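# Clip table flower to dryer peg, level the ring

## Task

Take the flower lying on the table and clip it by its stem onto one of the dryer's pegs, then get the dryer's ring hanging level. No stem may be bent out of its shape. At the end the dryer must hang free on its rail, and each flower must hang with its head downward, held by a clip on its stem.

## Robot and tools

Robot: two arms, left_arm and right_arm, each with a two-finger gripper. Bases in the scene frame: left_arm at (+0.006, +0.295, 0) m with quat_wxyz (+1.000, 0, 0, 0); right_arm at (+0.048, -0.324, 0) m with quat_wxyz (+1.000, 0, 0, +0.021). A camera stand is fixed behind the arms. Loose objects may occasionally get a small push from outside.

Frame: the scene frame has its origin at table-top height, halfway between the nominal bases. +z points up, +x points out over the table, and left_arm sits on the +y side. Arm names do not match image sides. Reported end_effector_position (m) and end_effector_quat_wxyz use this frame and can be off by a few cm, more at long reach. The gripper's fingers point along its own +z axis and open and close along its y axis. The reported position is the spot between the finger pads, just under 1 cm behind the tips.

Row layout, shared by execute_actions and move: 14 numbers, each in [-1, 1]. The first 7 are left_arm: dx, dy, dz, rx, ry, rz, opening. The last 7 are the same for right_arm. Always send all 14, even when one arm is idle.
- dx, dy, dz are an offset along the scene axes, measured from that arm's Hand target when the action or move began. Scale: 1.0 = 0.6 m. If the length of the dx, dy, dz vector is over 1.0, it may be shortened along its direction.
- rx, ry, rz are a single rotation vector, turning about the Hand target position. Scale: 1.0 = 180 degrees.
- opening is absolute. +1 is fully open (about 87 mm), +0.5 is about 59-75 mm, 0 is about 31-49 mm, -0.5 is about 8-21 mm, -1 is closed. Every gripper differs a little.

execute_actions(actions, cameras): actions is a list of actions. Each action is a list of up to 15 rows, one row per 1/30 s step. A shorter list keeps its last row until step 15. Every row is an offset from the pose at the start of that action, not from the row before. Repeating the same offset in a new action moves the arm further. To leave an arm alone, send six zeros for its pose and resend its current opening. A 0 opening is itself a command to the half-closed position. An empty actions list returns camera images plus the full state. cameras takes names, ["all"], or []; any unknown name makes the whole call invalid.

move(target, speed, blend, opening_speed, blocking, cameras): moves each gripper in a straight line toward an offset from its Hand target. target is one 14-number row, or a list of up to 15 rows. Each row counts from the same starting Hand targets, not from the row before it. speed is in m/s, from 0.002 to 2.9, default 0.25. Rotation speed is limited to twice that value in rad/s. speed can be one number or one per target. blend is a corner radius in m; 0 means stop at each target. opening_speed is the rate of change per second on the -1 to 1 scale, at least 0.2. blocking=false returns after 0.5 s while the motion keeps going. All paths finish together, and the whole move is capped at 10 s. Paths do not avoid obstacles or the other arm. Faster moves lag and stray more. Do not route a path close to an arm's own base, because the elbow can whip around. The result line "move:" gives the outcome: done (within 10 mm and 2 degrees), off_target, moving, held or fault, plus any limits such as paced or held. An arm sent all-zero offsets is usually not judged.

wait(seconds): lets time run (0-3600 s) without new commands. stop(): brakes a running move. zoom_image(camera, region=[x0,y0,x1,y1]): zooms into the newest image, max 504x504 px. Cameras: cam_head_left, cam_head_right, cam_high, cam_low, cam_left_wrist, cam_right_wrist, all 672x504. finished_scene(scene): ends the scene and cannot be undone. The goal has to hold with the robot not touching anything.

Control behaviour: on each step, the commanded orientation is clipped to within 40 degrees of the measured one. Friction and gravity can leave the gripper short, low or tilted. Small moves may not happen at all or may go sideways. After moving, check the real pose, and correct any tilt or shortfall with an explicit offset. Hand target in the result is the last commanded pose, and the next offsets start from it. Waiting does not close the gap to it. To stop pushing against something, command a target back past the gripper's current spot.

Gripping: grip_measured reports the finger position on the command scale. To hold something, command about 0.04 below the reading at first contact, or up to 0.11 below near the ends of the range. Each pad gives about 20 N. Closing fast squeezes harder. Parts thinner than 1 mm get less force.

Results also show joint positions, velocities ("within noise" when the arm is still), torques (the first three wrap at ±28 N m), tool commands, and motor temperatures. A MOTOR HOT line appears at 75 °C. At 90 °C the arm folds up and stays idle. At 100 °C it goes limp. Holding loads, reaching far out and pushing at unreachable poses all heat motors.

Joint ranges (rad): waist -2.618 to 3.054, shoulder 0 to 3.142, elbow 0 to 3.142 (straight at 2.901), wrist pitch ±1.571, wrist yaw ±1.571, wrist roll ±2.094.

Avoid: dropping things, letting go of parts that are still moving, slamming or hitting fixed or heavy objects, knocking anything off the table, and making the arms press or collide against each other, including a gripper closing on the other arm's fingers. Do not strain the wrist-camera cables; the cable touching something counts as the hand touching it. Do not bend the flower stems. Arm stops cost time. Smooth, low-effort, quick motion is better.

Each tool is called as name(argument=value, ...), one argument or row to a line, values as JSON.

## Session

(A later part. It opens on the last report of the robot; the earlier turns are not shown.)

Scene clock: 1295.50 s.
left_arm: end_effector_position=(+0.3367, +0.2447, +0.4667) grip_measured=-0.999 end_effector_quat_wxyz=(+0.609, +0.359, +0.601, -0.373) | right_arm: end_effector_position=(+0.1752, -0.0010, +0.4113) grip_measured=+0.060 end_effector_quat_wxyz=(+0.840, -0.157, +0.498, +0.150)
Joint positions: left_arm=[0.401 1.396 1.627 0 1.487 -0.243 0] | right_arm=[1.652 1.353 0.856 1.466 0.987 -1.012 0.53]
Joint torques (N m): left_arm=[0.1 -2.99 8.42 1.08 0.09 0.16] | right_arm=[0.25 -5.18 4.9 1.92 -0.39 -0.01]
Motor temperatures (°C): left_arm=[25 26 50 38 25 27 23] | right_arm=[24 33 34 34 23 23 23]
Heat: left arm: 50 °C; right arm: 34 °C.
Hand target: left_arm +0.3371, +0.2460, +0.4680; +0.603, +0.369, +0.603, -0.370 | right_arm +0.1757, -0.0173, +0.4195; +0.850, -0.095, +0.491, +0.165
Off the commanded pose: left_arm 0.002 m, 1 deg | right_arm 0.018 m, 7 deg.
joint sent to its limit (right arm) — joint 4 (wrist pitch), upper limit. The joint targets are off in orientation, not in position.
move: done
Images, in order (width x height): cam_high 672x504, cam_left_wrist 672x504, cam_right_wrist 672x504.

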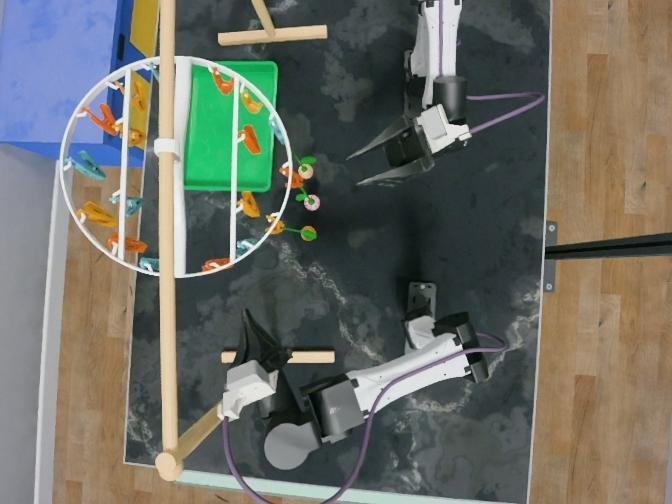

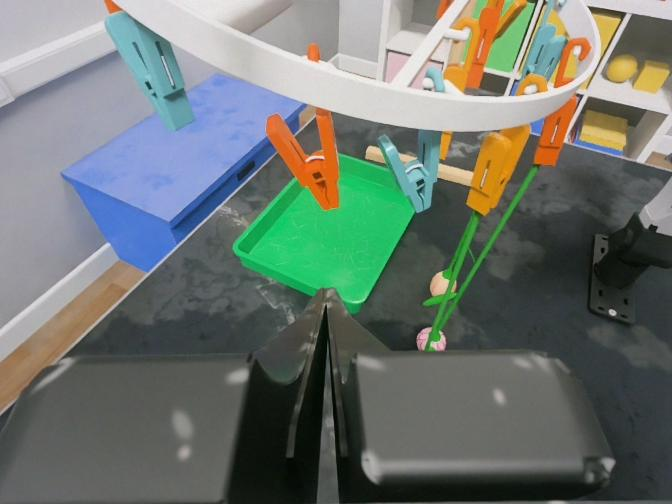

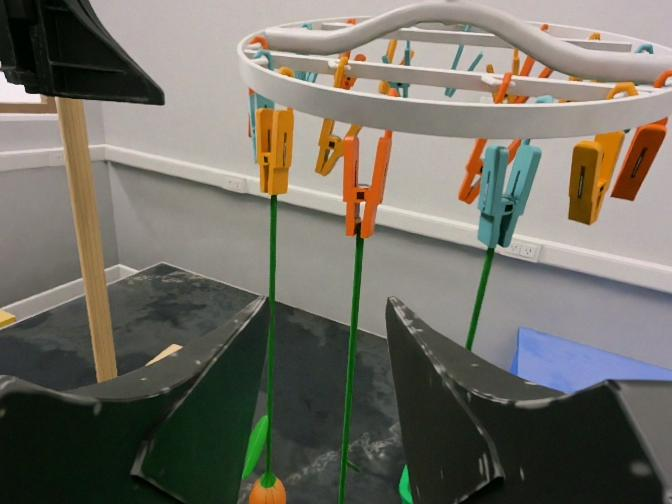

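move(
  target=[
    [-0.0178, -0.009, 0.012, 0, 0, 0, -1, 0, 0, 0, 0, 0, 0, 0.06],
    [0.018, -0.079, 0.012, 0, 0, 0, -1, 0, 0, 0, 0, 0, 0, 0.06],
  ],
  speed=0.1,
  blend=0.01,
  cameras=["cam_left_wrist"],
)

Scene clock: 1321.43 s.
left_arm: end_effector_position=(+0.3429, +0.1991, +0.4733) grip_measured=-0.999 end_effector_quat_wxyz=(+0.601, +0.368, +0.602, -0.377) | right_arm: end_effector_position=(+0.1752, -0.0010, +0.4113) grip_measured=+0.060 end_effector_quat_wxyz=(+0.840, -0.157, +0.498, +0.150)
Joint positions: left_arm=[0.233 1.422 1.759 -0.314 1.341 -0.033 0] | right_arm=[1.652 1.353 0.856 1.466 0.987 -1.012 0.53]
Joint torques (N m): left_arm=[-0.66 -2.96 8.24 1.3 -0.21 0.13] | right_arm=[0.25 -5.18 4.92 1.92 -0.4 -0.01]
Heat: left arm: 52 °C; right arm: 34 °C.
Hand target: left_arm +0.3479, +0.1986, +0.4751; +0.603, +0.369, +0.603, -0.370 | right_arm +0.1757, -0.0173, +0.4195; +0.850, -0.095, +0.491, +0.165
Off the commanded pose: left_arm 0.005 m, 1 deg | right_arm 0.018 m, 7 deg.
joint sent to its limit (right arm) — joint 4 (wrist pitch), upper limit. The joint targets are off in orientation, not in position.
move: done; blend cut to 0.007 m at target 1

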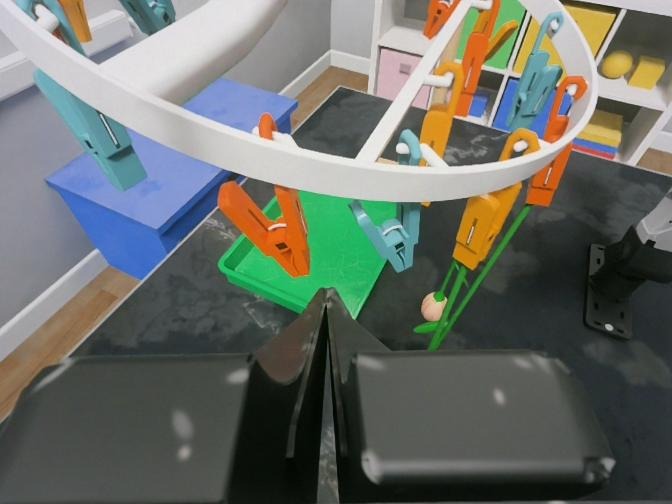

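move(
  target=[0.0318, -0.0624, 0.0, 0, 0, 0, -1, 0, 0, 0, 0, 0, 0, 0.06],
  speed=0.08,
  cameras=["cam_left_wrist"],
)

Scene clock: 1331.10 s.
left_arm: end_effector_position=(+0.3615, +0.1612, +0.4740) grip_measured=-0.999 end_effector_quat_wxyz=(+0.600, +0.369, +0.602, -0.377) | right_arm: end_effector_position=(+0.1752, -0.0010, +0.4113) grip_measured=+0.060 end_effector_quat_wxyz=(+0.840, -0.157, +0.498, +0.150)
Joint positions: left_arm=[0.085 1.472 1.812 -0.332 1.196 -0.018 0] | right_arm=[1.652 1.353 0.856 1.466 0.987 -1.012 0.53]
Joint torques (N m): left_arm=[-0.49 -3.71 8.38 1.33 -0.12 0.09] | right_arm=[0.25 -5.18 4.9 1.92 -0.4 -0.01]
Heat: left arm: 52 °C; right arm: 35 °C.
Hand target: left_arm +0.3670, +0.1611, +0.4751; +0.603, +0.369, +0.603, -0.370 | right_arm +0.1757, -0.0173, +0.4195; +0.850, -0.095, +0.491, +0.165
Off the commanded pose: left_arm 0.006 m, 1 deg | right_arm 0.018 m, 7 deg.
joint sent to its limit (right arm) — joint 4 (wrist pitch), upper limit. The joint targets are off in orientation, not in position.
move: done

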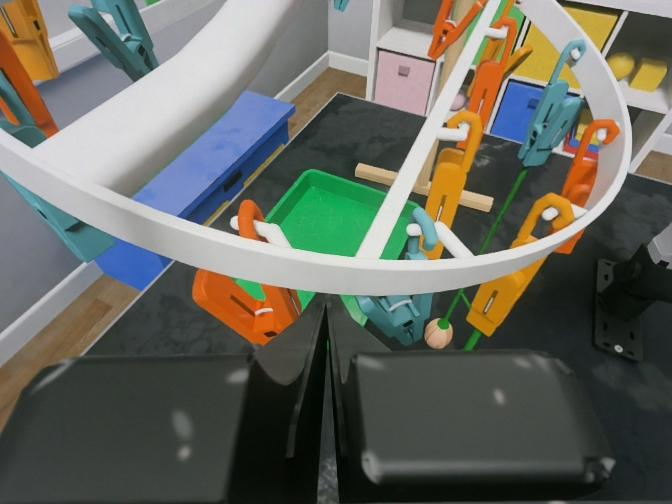

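move(
  target=[
    [0, 0, 0.008, 0, 0, 0, -1, 0, 0, 0, 0, 0, 0, 0.06],
    [-0.0472, -0.0332, 0.008, 0, 0, 0.05, -1, 0, 0, 0, 0, 0, 0, 0.06],
    [-0.0822, -0.0727, 0.008, 0, 0, 0.10, -1, 0, 0, 0, 0, 0, 0, 0.06],
    [-0.1122, -0.1202, 0.008, 0, 0, 0.15, -1, 0, 0, 0, 0, 0, 0, 0.06],
  ],
  speed=0.05,
  blend=[0, 0.015, 0.015, 0],
  cameras=["cam_left_wrist", "cam_right_wrist", "cam_high"],
)

Scene clock: 1362.57 s.
left_arm: end_effector_position=(+0.3008, +0.0870, +0.4788) grip_measured=-0.999 end_effector_quat_wxyz=(+0.666, +0.218, +0.676, -0.226) | right_arm: end_effector_position=(+0.1752, -0.0010, +0.4113) grip_measured=+0.060 end_effector_quat_wxyz=(+0.840, -0.157, +0.498, +0.150)
Joint positions: left_arm=[-0.589 1.186 1.657 -0.481 0.051 -0.015 0] | right_arm=[1.652 1.353 0.856 1.466 0.987 -1.012 0.53]
Joint torques (N m): left_arm=[-0.72 -3.38 5.11 2.06 -0.14 0.12] | right_arm=[0.25 -5.18 4.9 1.92 -0.4 -0.01]
Heat: left arm: 52 °C; right arm: 35 °C.
Hand target: left_arm +0.2997, +0.0890, +0.4799; +0.672, +0.218, +0.673, -0.219 | right_arm +0.1757, -0.0173, +0.4195; +0.850, -0.095, +0.491, +0.165
Off the commanded pose: left_arm 0.003 m, 1 deg | right_arm 0.018 m, 7 deg.
joint sent to its limit (right arm) — joint 4 (wrist pitch), upper limit. The joint targets are off in orientation, not in position.
move: done
Images, in order (width x height): cam_high 672x504, cam_left_wrist 672x504, cam_right_wrist 672x504.

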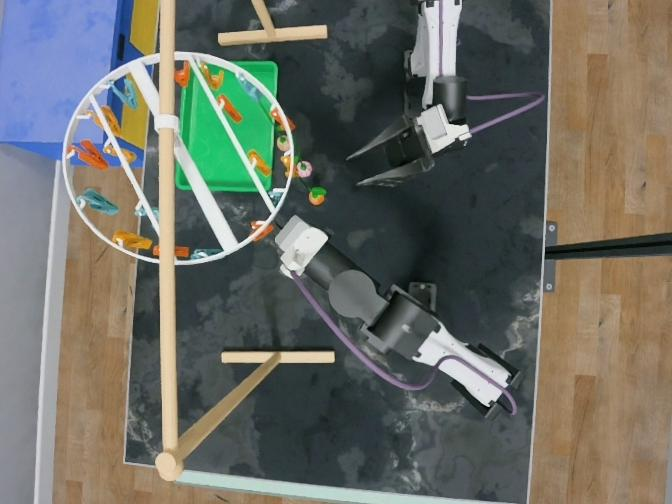

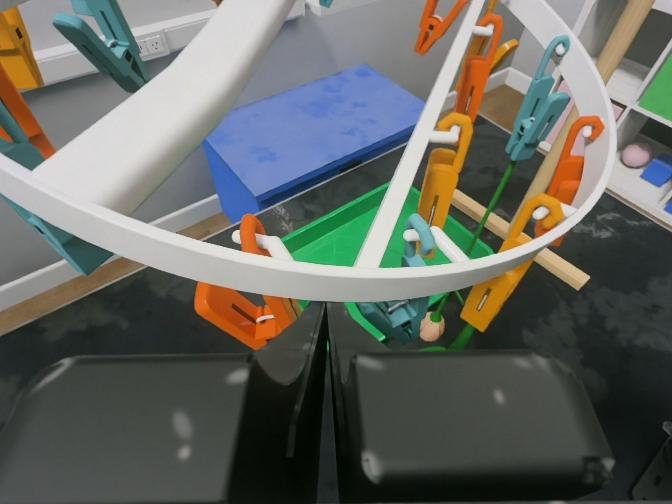

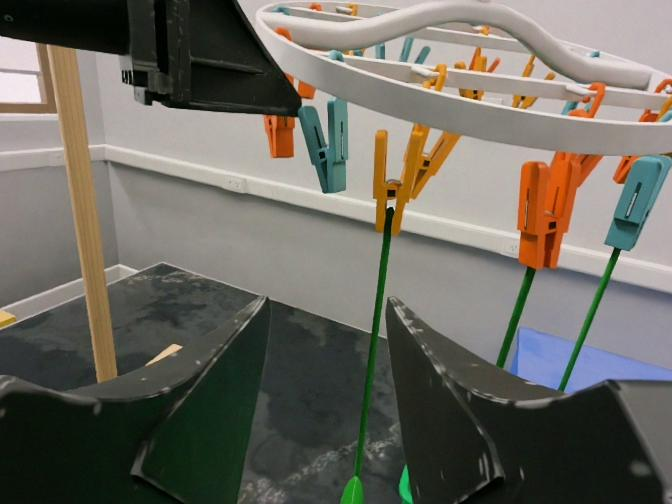

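move(
  target=[
    [0.005, 0.0067, 0, 0, 0, 0, -1, 0, 0, 0, 0, 0, 0, 0.06],
    [-0.13, 0.105, 0, 0, 0, 0, -1, 0, -0.125, 0.015, 0, 0, 0, 0.06],
  ],
  speed=[0.04, 0.12],
  blend=0,
  cameras=["cam_right_wrist", "cam_high"],
)

zoom_image(
  camera="cam_high",
  region=[50, 40, 330, 280],
)

Scene clock: 1403.53 s.
left_arm: end_effector_position=(+0.2227, +0.1524, +0.4882) grip_measured=-0.999 end_effector_quat_wxyz=(+0.680, +0.208, +0.667, -0.221) | right_arm: end_effector_position=(+0.1742, -0.0783, +0.4254) grip_measured=+0.060 end_effector_quat_wxyz=(+0.847, -0.146, +0.489, +0.150)
Joint positions: left_arm=[-0.505 0.911 1.598 -0.663 0.112 -0.015 0] | right_arm=[1.71 1.061 0.693 1.466 1.002 -1.14 0.53]
Joint torques (N m): left_arm=[0.44 -0.03 3.7 1.74 0.14 0.1] | right_arm=[0.16 -2.35 4.83 1.68 -0.43 -0.03]
Motor temperatures (°C): left_arm=[25 27 49 43 25 27 22] | right_arm=[24 33 33 35 23 23 23]
Heat: left arm: 49 °C; right arm: 35 °C.
Hand target: left_arm +0.2216, +0.1521, +0.4800; +0.672, +0.218, +0.673, -0.219 | right_arm +0.1758, -0.0923, +0.4285; +0.850, -0.095, +0.491, +0.165
Off the commanded pose: left_arm 0.008 m, 2 deg | right_arm 0.014 m, 6 deg.
joint sent to its limit (right arm) — joint 4 (wrist pitch), upper limit. The joint targets still meet the commanded pose.
move: off_target (right_arm)
Images, in order (width x height): cam_high 672x504, cam_right_wrist 672x504.

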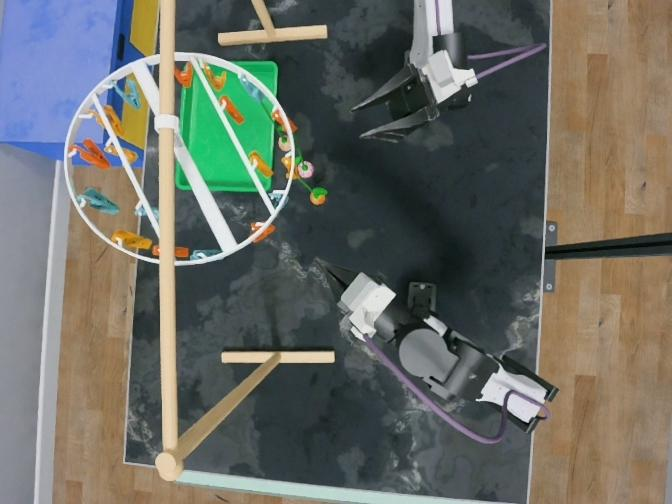

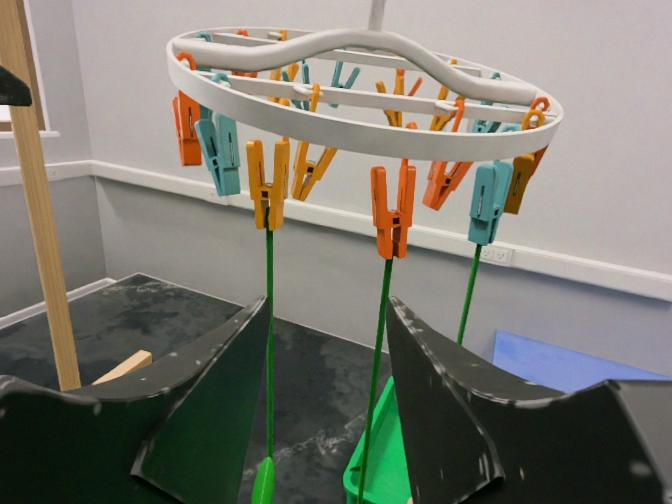

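Scaled by 1.800 from the camera's image (finer frame: 960x720).

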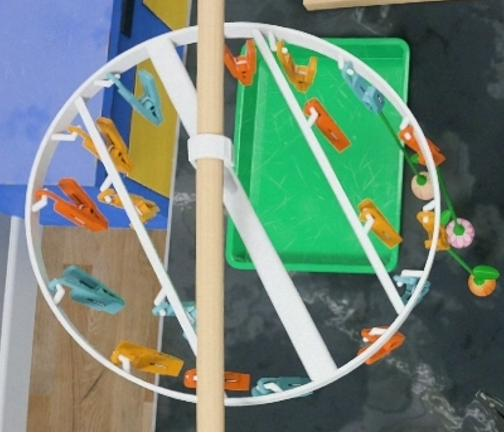

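move(
  target=[0.0065, -0.1125, -0.225, 0.0086, -0.0687, -0.1291, 0.1, 0, 0, 0, 0, 0, 0, 0.06],
  speed=0.12,
  cameras=["cam_left_wrist", "cam_right_wrist"],
)

Scene clock: 1421.37 s.
left_arm: end_effector_position=(+0.2247, +0.0854, +0.3527) grip_measured=+0.100 end_effector_quat_wxyz=(+0.685, +0.373, +0.541, -0.316) | right_arm: end_effector_position=(+0.1741, -0.0783, +0.4254) grip_measured=+0.060 end_effector_quat_wxyz=(+0.847, -0.147, +0.489, +0.150)
Joint positions: left_arm=[-0.454 0.711 0.758 0.117 0.576 0.082 0.55] | right_arm=[1.711 1.061 0.693 1.466 1.002 -1.141 0.53]
Joint torques (N m): left_arm=[0.57 0.08 5.65 1.81 0.16 0.07] | right_arm=[0.21 -2.35 4.83 1.68 -0.43 -0.02]
Heat: left arm: 48 °C; right arm: 35 °C.
Hand target: left_arm +0.2256, +0.0846, +0.3449; +0.680, +0.380, +0.542, -0.316 | right_arm +0.1757, -0.0923, +0.4285; +0.850, -0.095, +0.491, +0.165
Off the commanded pose: left_arm 0.008 m, 1 deg | right_arm 0.015 m, 6 deg.
joint sent to its limit (right arm) — joint 4 (wrist pitch), upper limit. The joint targets still meet the commanded pose.
move: done

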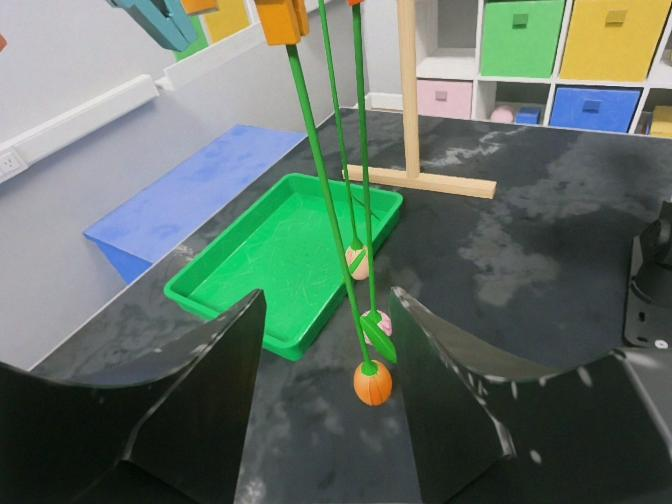

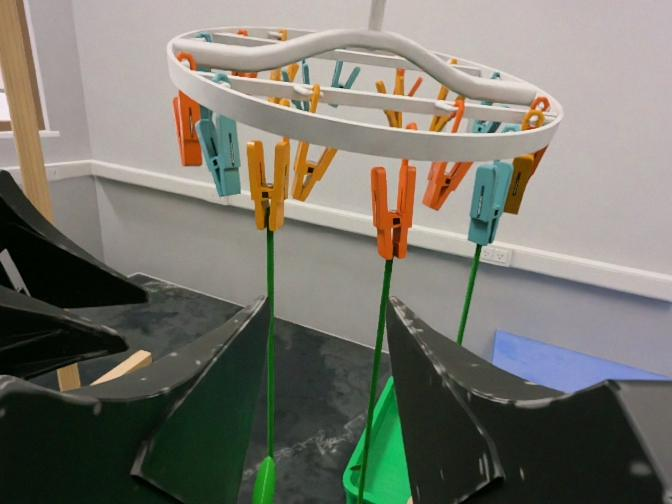

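move(
  target=[0.075, -0.1093, 0.0, 0, 0, 0, 0.1, 0, 0, 0, 0, 0, 0, 0.06],
  speed=0.08,
  cameras=["cam_left_wrist", "cam_right_wrist"],
)

Scene clock: 1433.30 s.
left_arm: end_effector_position=(+0.2667, +0.0206, +0.3343) grip_measured=+0.100 end_effector_quat_wxyz=(+0.668, +0.381, +0.551, -0.325) | right_arm: end_effector_position=(+0.1741, -0.0783, +0.4254) grip_measured=+0.060 end_effector_quat_wxyz=(+0.847, -0.147, +0.489, +0.150)
Joint positions: left_arm=[-0.63 1.019 0.82 0.313 0.425 0.105 0.55] | right_arm=[1.711 1.061 0.693 1.466 1.002 -1.141 0.53]
Joint torques (N m): left_arm=[-0.65 -1.65 10.26 1.8 -0.14 0.14] | right_arm=[0.23 -2.36 4.83 1.68 -0.43 -0.02]
Heat: left arm: 49 °C; right arm: 35 °C.
Hand target: left_arm +0.2706, +0.0190, +0.3449; +0.680, +0.380, +0.542, -0.316 | right_arm +0.1757, -0.0923, +0.4285; +0.850, -0.095, +0.491, +0.165
Off the commanded pose: left_arm 0.011 m, 2 deg | right_arm 0.014 m, 6 deg.
joint sent to its limit (right arm) — joint 4 (wrist pitch), upper limit. The joint targets still meet the commanded pose.
move: off_target (left_arm)

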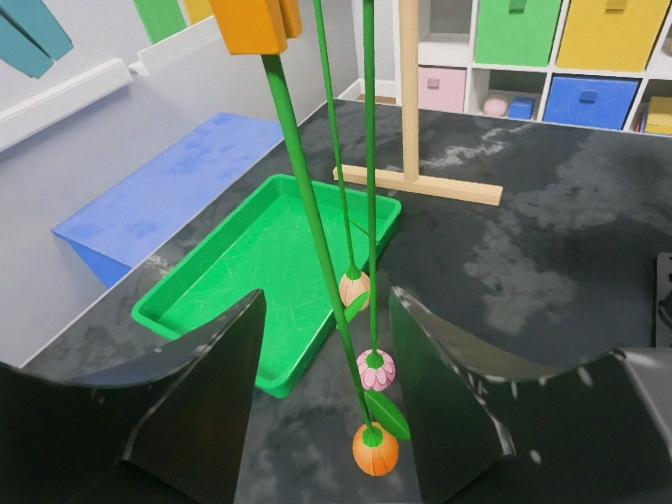

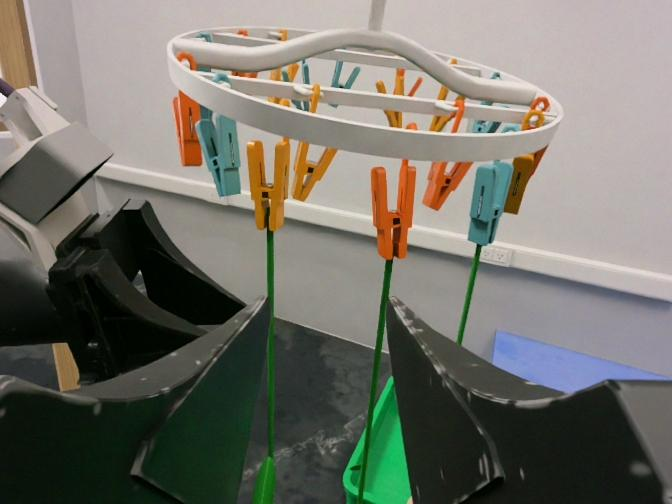

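move(
  target=[0.0211, -0.0357, 0.02, 0, 0, 0, 0.1, 0, 0, 0, 0, 0, 0, 0.06],
  speed=0.06,
  cameras=["cam_left_wrist", "cam_right_wrist"],
)

Scene clock: 1444.70 s.
left_arm: end_effector_position=(+0.2790, -0.0005, +0.3478) grip_measured=+0.100 end_effector_quat_wxyz=(+0.670, +0.381, +0.549, -0.325) | right_arm: end_effector_position=(+0.1741, -0.0783, +0.4254) grip_measured=+0.060 end_effector_quat_wxyz=(+0.847, -0.147, +0.489, +0.150)
Joint positions: left_arm=[-0.672 1.117 0.918 0.315 0.384 0.111 0.55] | right_arm=[1.711 1.061 0.693 1.466 1.002 -1.141 0.53]
Joint torques (N m): left_arm=[-0.59 -2.02 10.19 1.84 -0.18 0.14] | right_arm=[0.23 -2.35 4.85 1.67 -0.43 -0.02]
Heat: left arm: 52 °C; right arm: 35 °C.
Hand target: left_arm +0.2831, -0.0024, +0.3570; +0.680, +0.380, +0.542, -0.316 | right_arm +0.1757, -0.0923, +0.4285; +0.850, -0.095, +0.491, +0.165
Off the commanded pose: left_arm 0.010 m, 2 deg | right_arm 0.014 m, 6 deg.
joint sent to its limit (right arm) — joint 4 (wrist pitch), upper limit. The joint targets still meet the commanded pose.
move: done

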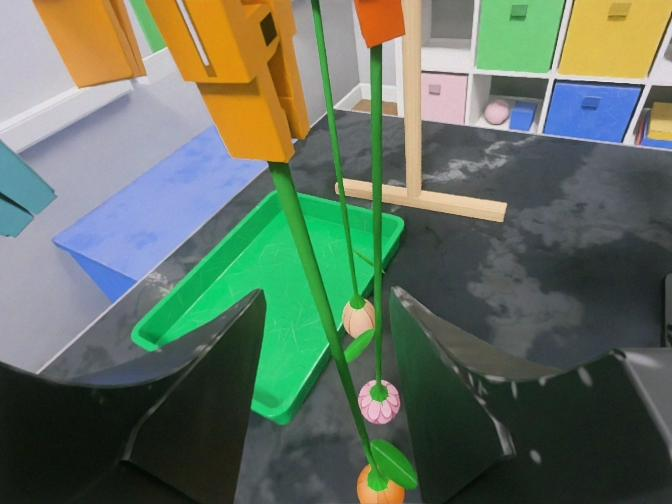

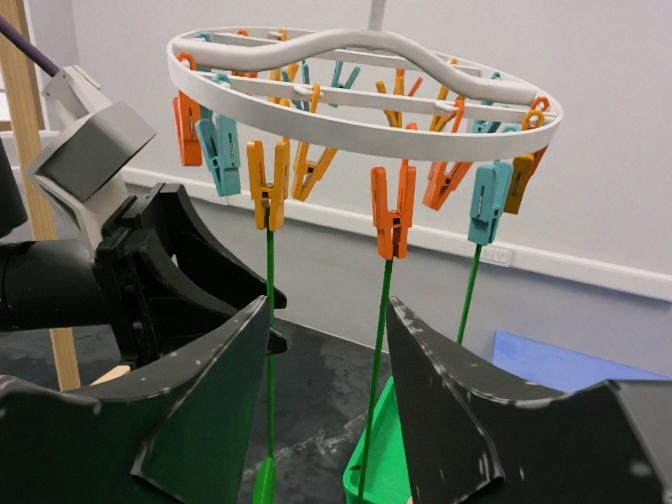

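move(
  target=[0, 0, 0, 0, 0, 0, -0.92, 0, 0, 0, 0, 0, 0, 0.06],
  opening_speed=0.8,
  cameras=["cam_left_wrist", "cam_right_wrist", "cam_high"],
)

zoom_image(
  camera="cam_high",
  region=[230, 80, 400, 250],
)

Scene clock: 1454.87 s.
left_arm: end_effector_position=(+0.2805, +0.0002, +0.3489) grip_measured=-0.789 end_effector_quat_wxyz=(+0.673, +0.378, +0.549, -0.322) | right_arm: end_effector_position=(+0.1741, -0.0783, +0.4254) grip_measured=+0.060 end_effector_quat_wxyz=(+0.847, -0.147, +0.489, +0.150)
Joint positions: left_arm=[-0.672 1.117 0.918 0.32 0.376 0.112 0.106] | right_arm=[1.711 1.061 0.693 1.466 1.002 -1.141 0.53]
Joint torques (N m): left_arm=[-0.61 -2.19 10.24 1.79 -0.08 0.1] | right_arm=[0.21 -2.36 4.85 1.68 -0.43 -0.02]
Heat: left arm: 51 °C; right arm: 35 °C.
Hand target: left_arm +0.2832, -0.0024, +0.3569; +0.680, +0.380, +0.542, -0.316 | right_arm +0.1757, -0.0923, +0.4285; +0.850, -0.095, +0.491, +0.165
Off the commanded pose: left_arm 0.009 m, 1 deg | right_arm 0.014 m, 6 deg.
joint sent to its limit (right arm) — joint 4 (wrist pitch), upper limit. The joint targets still meet the commanded pose.
move: done
Images, in order (width x height): cam_high 672x504, cam_left_wrist 672x504, cam_right_wrist 672x504.

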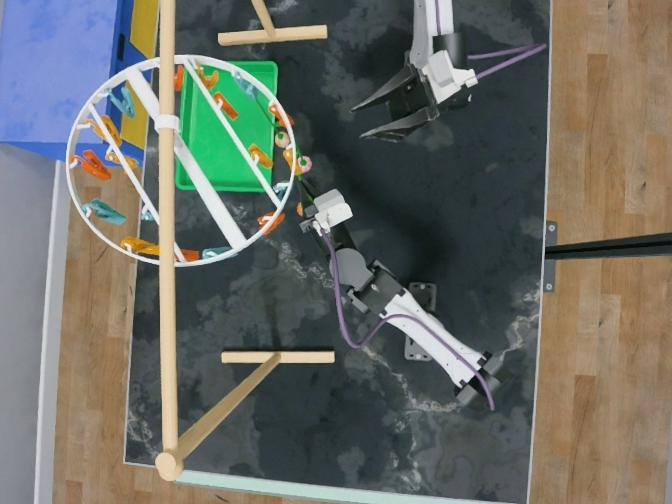

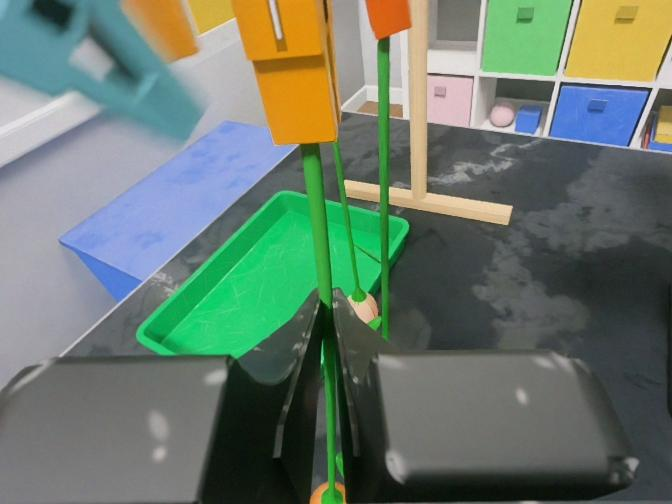

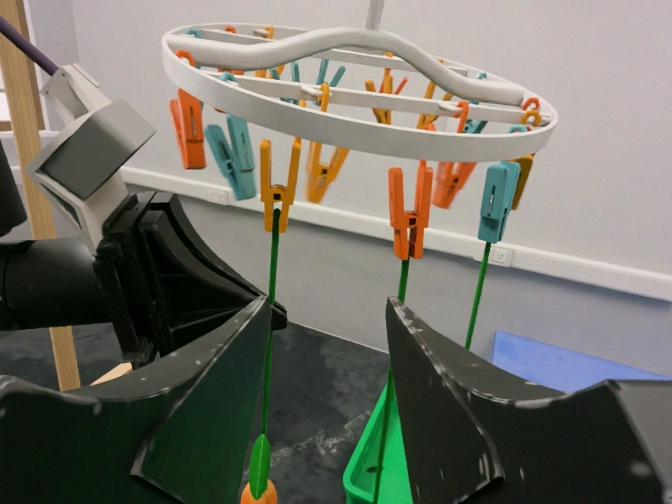

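Scaled by 2.965 from the camera's image (finer frame: 960x720).

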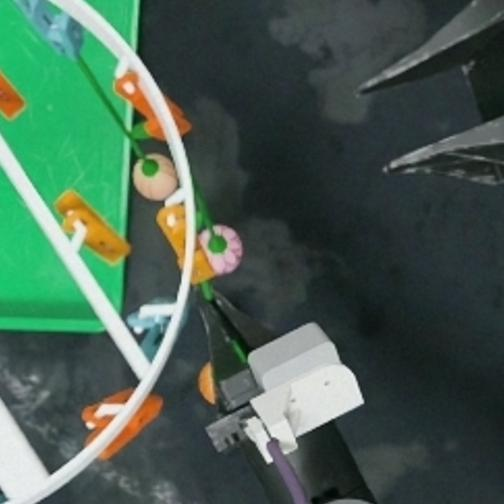

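move(
  target=[0, 0, 0, 0, 0, 0, -0.92, 0.049, 0.1187, 0.0497, 0, 0, 0, 0.1],
  speed=0.1,
  cameras=["cam_left_wrist", "cam_right_wrist"],
)

Scene clock: 1484.47 s.
left_arm: end_effector_position=(+0.2805, +0.0002, +0.3489) grip_measured=-0.789 end_effector_quat_wxyz=(+0.673, +0.378, +0.549, -0.322) | right_arm: end_effector_position=(+0.2043, -0.0222, +0.4480) grip_measured=+0.100 end_effector_quat_wxyz=(+0.848, -0.105, +0.496, +0.156)
Joint positions: left_arm=[-0.672 1.117 0.918 0.32 0.375 0.112 0.106] | right_arm=[1.55 1.288 0.929 1.356 0.953 -0.926 0.55]
Joint torques (N m): left_arm=[-0.65 -1.99 10.1 1.85 -0.19 0.11] | right_arm=[-0.81 -2.77 8.95 0.62 -0.7 0.19]
Heat: left arm: 52 °C; right arm: 34 °C.
Hand target: left_arm +0.2832, -0.0024, +0.3569; +0.680, +0.380, +0.542, -0.316 | right_arm +0.2051, -0.0211, +0.4583; +0.850, -0.095, +0.491, +0.165
Off the commanded pose: left_arm 0.009 m, 1 deg | right_arm 0.010 m, 2 deg.
move: done

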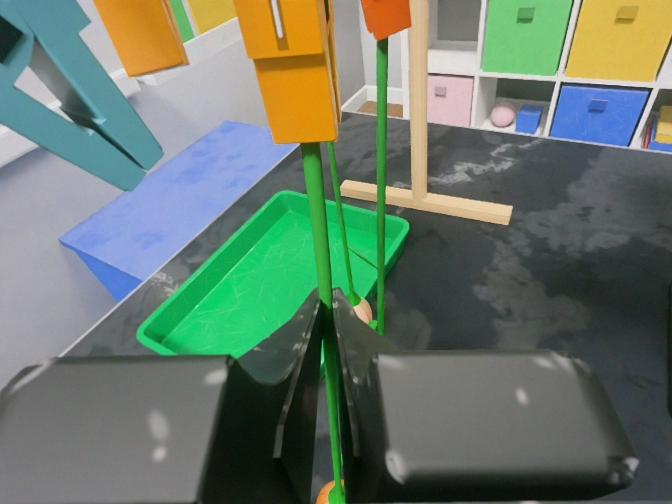

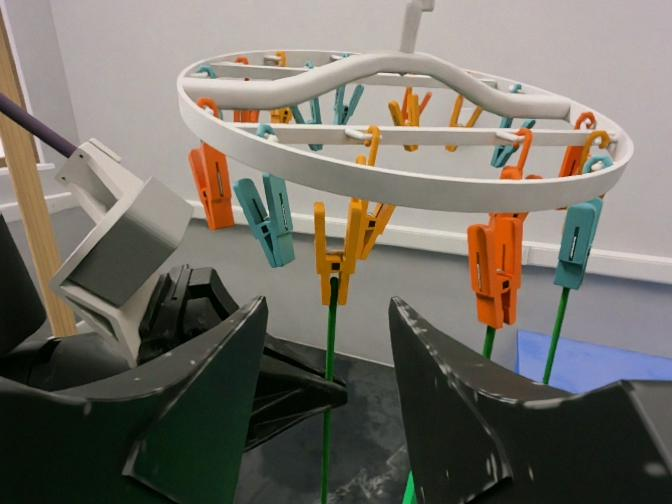

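move(
  target=[0, 0, 0, 0, 0, 0, -0.92, 0.0803, 0.0235, 0.022, 0, 0, 0, 0.1],
  speed=0.08,
  cameras=["cam_right_wrist"],
)

Scene clock: 1497.83 s.
left_arm: end_effector_position=(+0.2805, +0.0002, +0.3489) grip_measured=-0.789 end_effector_quat_wxyz=(+0.673, +0.378, +0.549, -0.322) | right_arm: end_effector_position=(+0.2526, -0.0084, +0.4606) grip_measured=+0.100 end_effector_quat_wxyz=(+0.848, -0.102, +0.497, +0.155)
Joint positions: left_arm=[-0.672 1.117 0.918 0.32 0.375 0.112 0.106] | right_arm=[1.36 1.313 1.03 1.097 0.84 -0.688 0.55]
Joint torques (N m): left_arm=[-0.5 -2.18 10.18 1.78 -0.11 0.12] | right_arm=[-0.79 -3.28 9.35 0.91 -0.65 0.17]
Heat: left arm: 53 °C; right arm: 34 °C.
Hand target: left_arm +0.2832, -0.0024, +0.3569; +0.680, +0.380, +0.542, -0.316 | right_arm +0.2533, -0.0070, +0.4715; +0.850, -0.095, +0.491, +0.165
Off the commanded pose: left_arm 0.009 m, 1 deg | right_arm 0.011 m, 1 deg.
move: off_target (right_arm)

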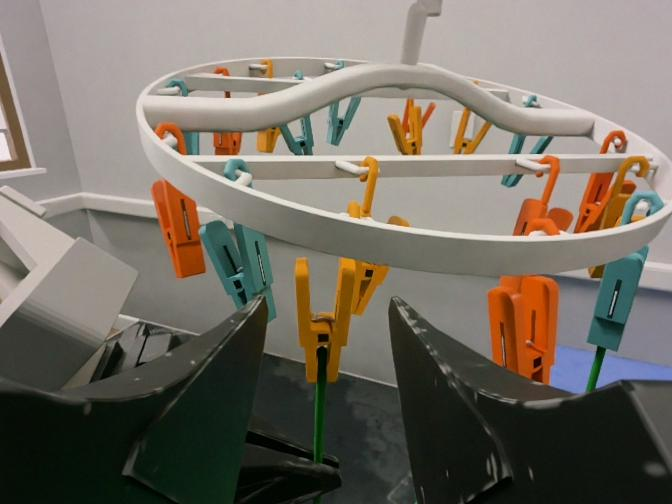

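move(
  target=[0, 0, 0, 0, 0, 0, -0.92, 0.0541, 0.0219, -0.01, 0, 0, 0, 0.1],
  speed=0.06,
  cameras=["cam_right_wrist"],
)

zoom_image(
  camera="cam_right_wrist",
  region=[240, 250, 420, 504],
)

Scene clock: 1513.93 s.
left_arm: end_effector_position=(+0.2805, +0.0002, +0.3489) grip_measured=-0.789 end_effector_quat_wxyz=(+0.673, +0.378, +0.549, -0.322) | right_arm: end_effector_position=(+0.2851, +0.0039, +0.4546) grip_measured=+0.100 end_effector_quat_wxyz=(+0.848, -0.101, +0.498, +0.155)
Joint positions: left_arm=[-0.672 1.117 0.918 0.32 0.375 0.112 0.106] | right_arm=[1.251 1.374 1.07 1.041 0.765 -0.58 0.55]
Joint torques (N m): left_arm=[-0.83 -2.04 10.04 1.84 -0.09 0.12] | right_arm=[-0.73 -3.75 9.51 1.07 -0.59 0.16]
Heat: left arm: 53 °C; right arm: 35 °C.
Hand target: left_arm +0.2832, -0.0024, +0.3569; +0.680, +0.380, +0.542, -0.316 | right_arm +0.2858, +0.0061, +0.4655; +0.850, -0.095, +0.491, +0.165
Off the commanded pose: left_arm 0.009 m, 1 deg | right_arm 0.011 m, 2 deg.
move: off_target (right_arm)

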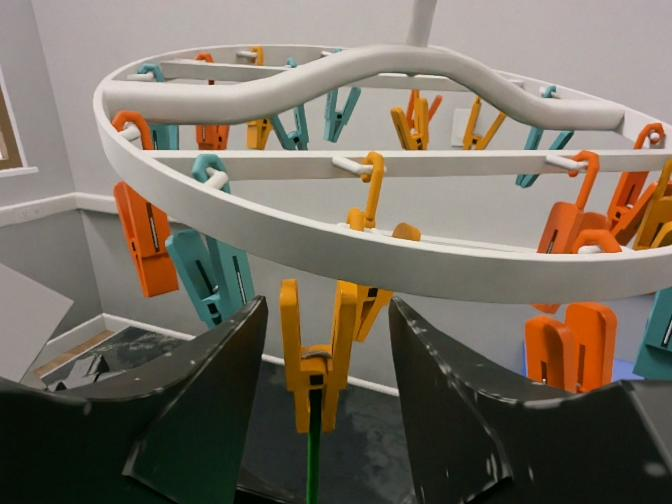

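Scaled by 1.984 from the camera's image (finer frame: 960x720).

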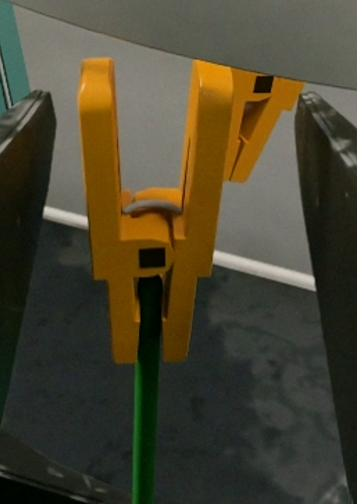

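move(
  target=[0, 0, 0, 0, 0, 0, -0.92, 0.0145, 0.0115, -0.0017, 0, 0, 0, 0.1],
  speed=0.05,
  cameras=["cam_right_wrist"],
)

zoom_image(
  camera="cam_right_wrist",
  region=[240, 250, 420, 504],
)

Scene clock: 1520.97 s.
left_arm: end_effector_position=(+0.2805, +0.0002, +0.3489) grip_measured=-0.789 end_effector_quat_wxyz=(+0.673, +0.378, +0.549, -0.322) | right_arm: end_effector_position=(+0.2935, +0.0111, +0.4535) grip_measured=+0.100 end_effector_quat_wxyz=(+0.847, -0.101, +0.498, +0.155)
Joint positions: left_arm=[-0.672 1.117 0.918 0.32 0.375 0.112 0.106] | right_arm=[1.23 1.407 1.096 1.034 0.748 -0.56 0.55]
Joint torques (N m): left_arm=[-0.65 -2.15 10.32 1.81 -0.11 0.1] | right_arm=[-0.8 -4.04 9.52 1.11 -0.6 0.18]
Motor temperatures (°C): left_arm=[25 26 54 41 25 27 23] | right_arm=[24 31 36 33 23 23 22]
Heat: left arm: 54 °C; right arm: 36 °C.
Hand target: left_arm +0.2832, -0.0024, +0.3569; +0.680, +0.380, +0.542, -0.316 | right_arm +0.2945, +0.0131, +0.4645; +0.850, -0.095, +0.491, +0.165
Off the commanded pose: left_arm 0.009 m, 1 deg | right_arm 0.011 m, 2 deg.
move: off_target (right_arm)

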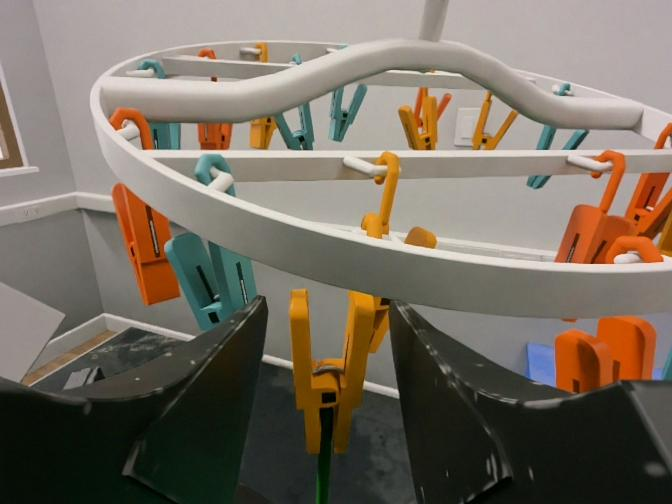

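Scaled by 1.984 from the camera's image (finer frame: 960x720).

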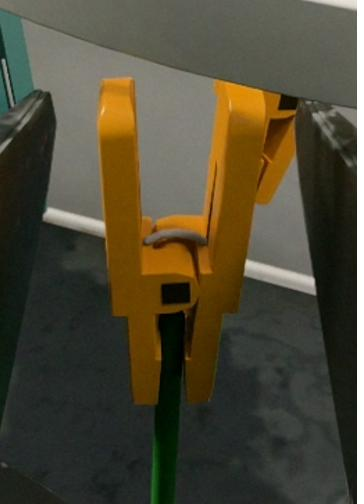

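move(
  target=[0, 0, 0, 0, 0, 0, -0.92, 0, 0, 0, 0, 0, 0, -0.6],
  opening_speed=1.2,
  cameras=["cam_right_wrist", "cam_left_wrist"],
)

zoom_image(
  camera="cam_right_wrist",
  region=[240, 250, 420, 504],
)

Scene clock: 1527.53 s.
left_arm: end_effector_position=(+0.2806, +0.0003, +0.3488) grip_measured=-0.789 end_effector_quat_wxyz=(+0.673, +0.378, +0.549, -0.322) | right_arm: end_effector_position=(+0.2932, +0.0115, +0.4545) grip_measured=-0.354 end_effector_quat_wxyz=(+0.848, -0.101, +0.496, +0.157)
Joint positions: left_arm=[-0.672 1.117 0.918 0.32 0.375 0.112 0.106] | right_arm=[1.23 1.407 1.097 1.033 0.745 -0.558 0.323]
Joint torques (N m): left_arm=[-0.57 -2.09 10.29 1.79 -0.11 0.12] | right_arm=[-0.83 -4 9.46 1.11 -0.55 0.17]
Heat: left arm: 54 °C; right arm: 37 °C.
Hand target: left_arm +0.2832, -0.0025, +0.3569; +0.680, +0.380, +0.542, -0.316 | right_arm +0.2945, +0.0130, +0.4645; +0.850, -0.095, +0.491, +0.165
Off the commanded pose: left_arm 0.009 m, 1 deg | right_arm 0.010 m, 1 deg.
move: done
Images, in order (width x height): cam_left_wrist 672x504, cam_right_wrist 672x504.

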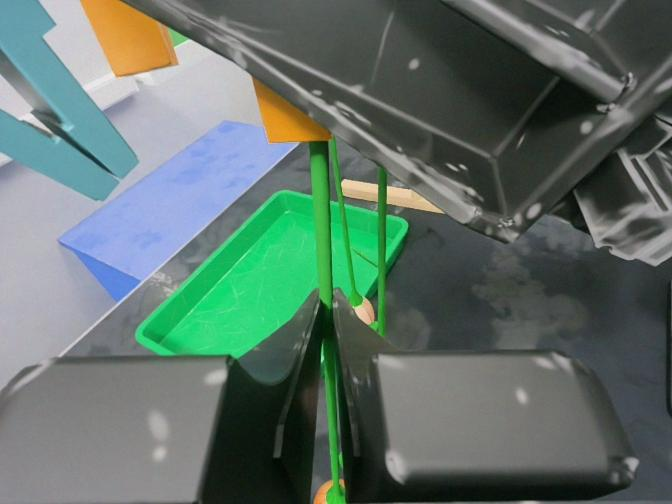

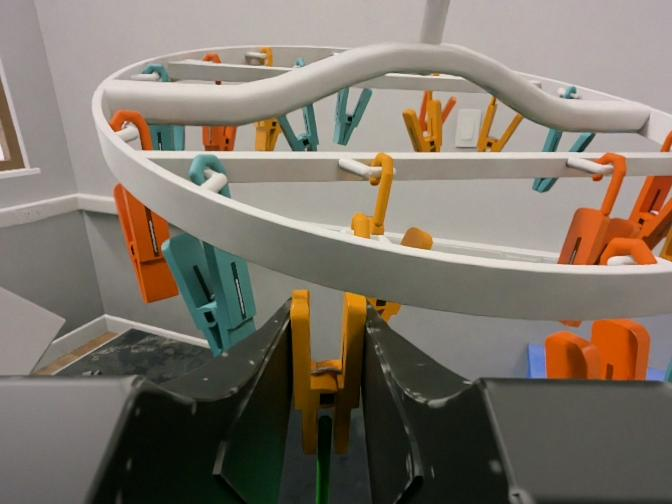

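Scaled by 1.984 from the camera's image (finer frame: 960x720).

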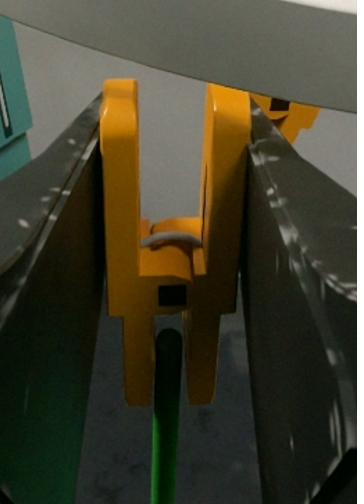

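move(
  target=[0, 0, -0.0732, 0, 0, 0, -0.92, 0, 0, 0, 0, 0, 0, -0.6],
  speed=0.05,
  cameras=["cam_right_wrist", "cam_left_wrist"],
)

Scene clock: 1543.70 s.
left_arm: end_effector_position=(+0.2816, -0.0005, +0.3211) grip_measured=-0.789 end_effector_quat_wxyz=(+0.681, +0.376, +0.540, -0.322) | right_arm: end_effector_position=(+0.2931, +0.0116, +0.4546) grip_measured=-0.354 end_effector_quat_wxyz=(+0.848, -0.101, +0.496, +0.157)
Joint positions: left_arm=[-0.672 1.125 0.789 0.481 0.375 0.112 0.106] | right_arm=[1.23 1.407 1.097 1.033 0.744 -0.558 0.323]
Joint velocities: left_arm=[within noise] | right_arm=[0.012 -0.027 -0.051 0.051 -0.037 -0.051 0.004]
Joint torques (N m): left_arm=[-0.62 -2.3 6.57 1.93 -0.14 0.12] | right_arm=[-0.83 -3.99 9.44 1.11 -0.53 0.17]
Heat: left arm: 54 °C; right arm: 37 °C.
Hand target: left_arm +0.2832, -0.0024, +0.3132; +0.680, +0.380, +0.542, -0.316 | right_arm +0.2945, +0.0130, +0.4645; +0.850, -0.095, +0.491, +0.165
Off the commanded pose: left_arm 0.009 m, 1 deg | right_arm 0.010 m, 1 deg.
move: done
Images, in order (width x height): cam_left_wrist 672x504, cam_right_wrist 672x504.

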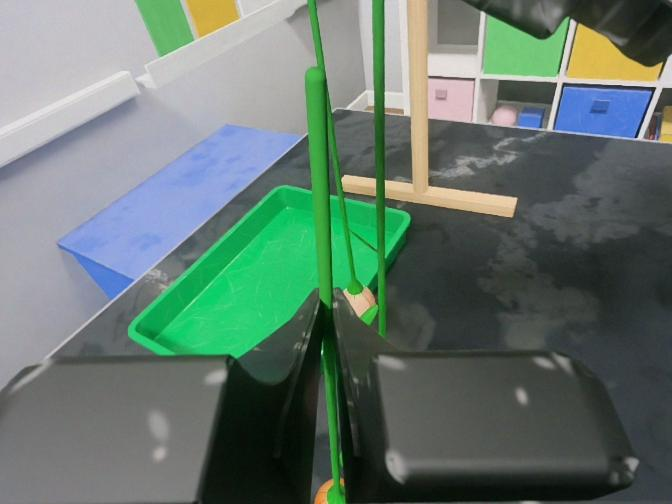

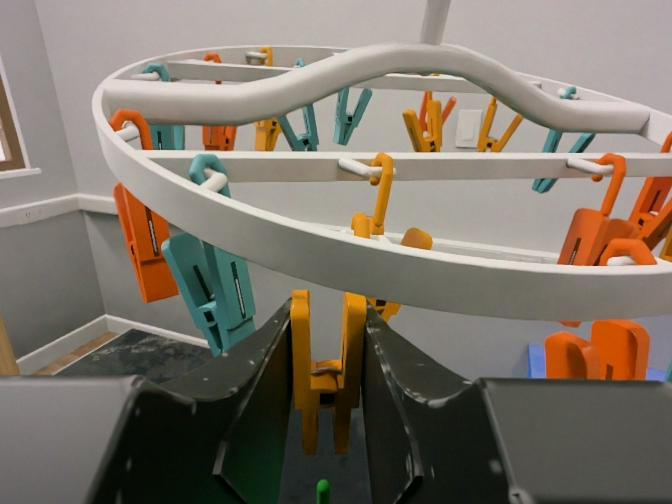

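move(
  target=[
    [-0.025, 0.043, 0, 0, 0, 0, -0.92, 0, 0, 0, 0, 0, 0, -0.6],
    [-0.1, 0.173, 0.01, 0, 0, 0, -0.92, 0, 0, 0.042, 0, 0, 0, -0.6],
  ],
  speed=[0.08, 0.1],
  blend=[0.01, 0],
  cameras=["cam_right_wrist", "cam_left_wrist", "cam_low"],
)

Scene clock: 1556.70 s.
left_arm: end_effector_position=(+0.2258, +0.1013, +0.3255) grip_measured=-0.789 end_effector_quat_wxyz=(+0.686, +0.378, +0.538, -0.310) | right_arm: end_effector_position=(+0.2931, +0.0222, +0.4614) grip_measured=-0.360 end_effector_quat_wxyz=(+0.840, -0.133, +0.506, +0.147)
Joint positions: left_arm=[-0.344 0.653 0.636 0.191 0.685 0.078 0.106] | right_arm=[1.234 1.411 1.17 0.895 0.731 -0.557 0.32]
Joint torques (N m): left_arm=[0.29 -0.49 6.04 1.62 0.14 -0.11] | right_arm=[-1.09 -4.89 11.29 1.74 -0.34 0.16]
Heat: left arm: 53 °C; right arm: 38 °C.
Hand target: left_arm +0.2232, +0.1014, +0.3192; +0.680, +0.380, +0.542, -0.316 | right_arm +0.2944, +0.0131, +0.4897; +0.850, -0.095, +0.491, +0.165
Off the commanded pose: left_arm 0.007 m, 1 deg | right_arm 0.030 m, 5 deg.
move: off_target (right_arm)
Images, in order (width x height): cam_low 672x504, cam_left_wrist 672x504, cam_right_wrist 672x504.

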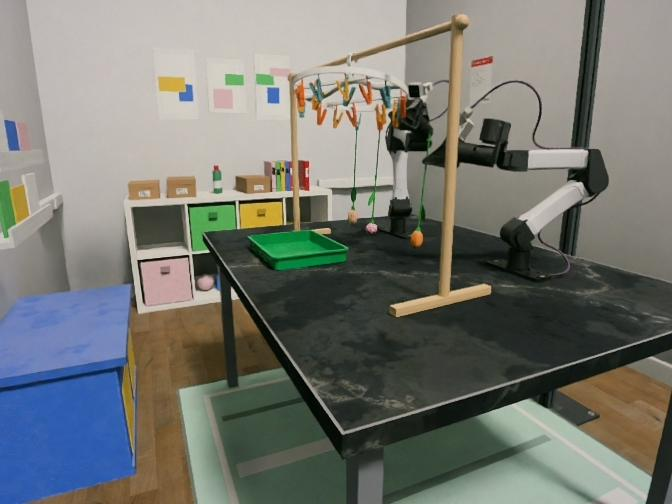

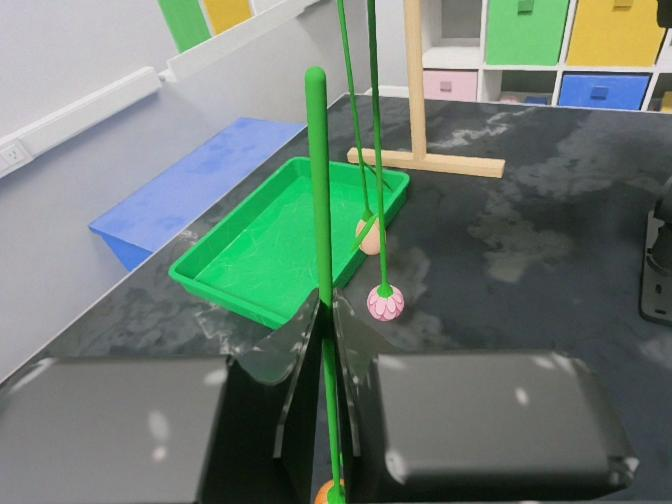

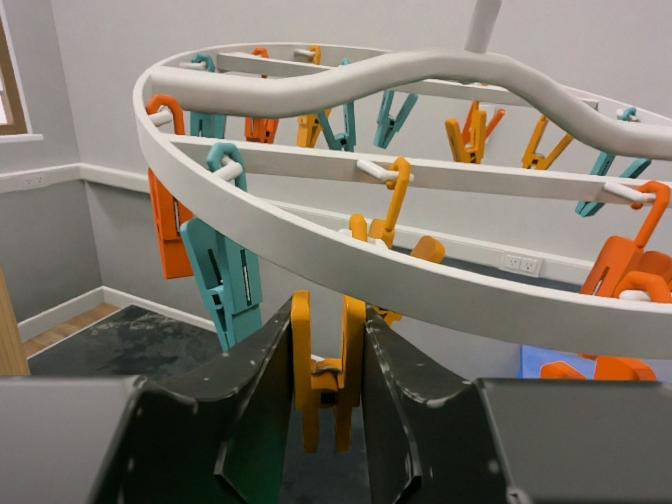

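zoom_image(
  camera="cam_right_wrist",
  region=[240, 230, 440, 430],
)

Scaled by 2.520 from the camera's image (finer frame: 960x720).

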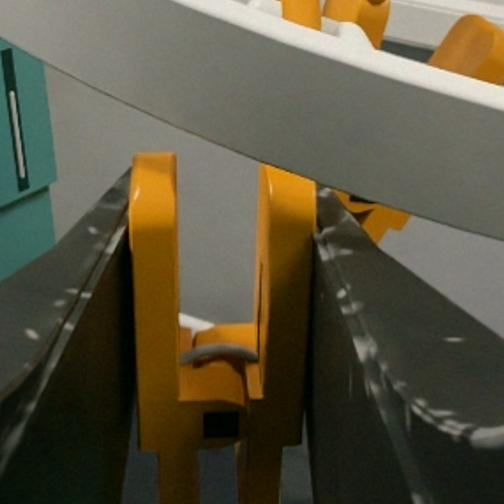

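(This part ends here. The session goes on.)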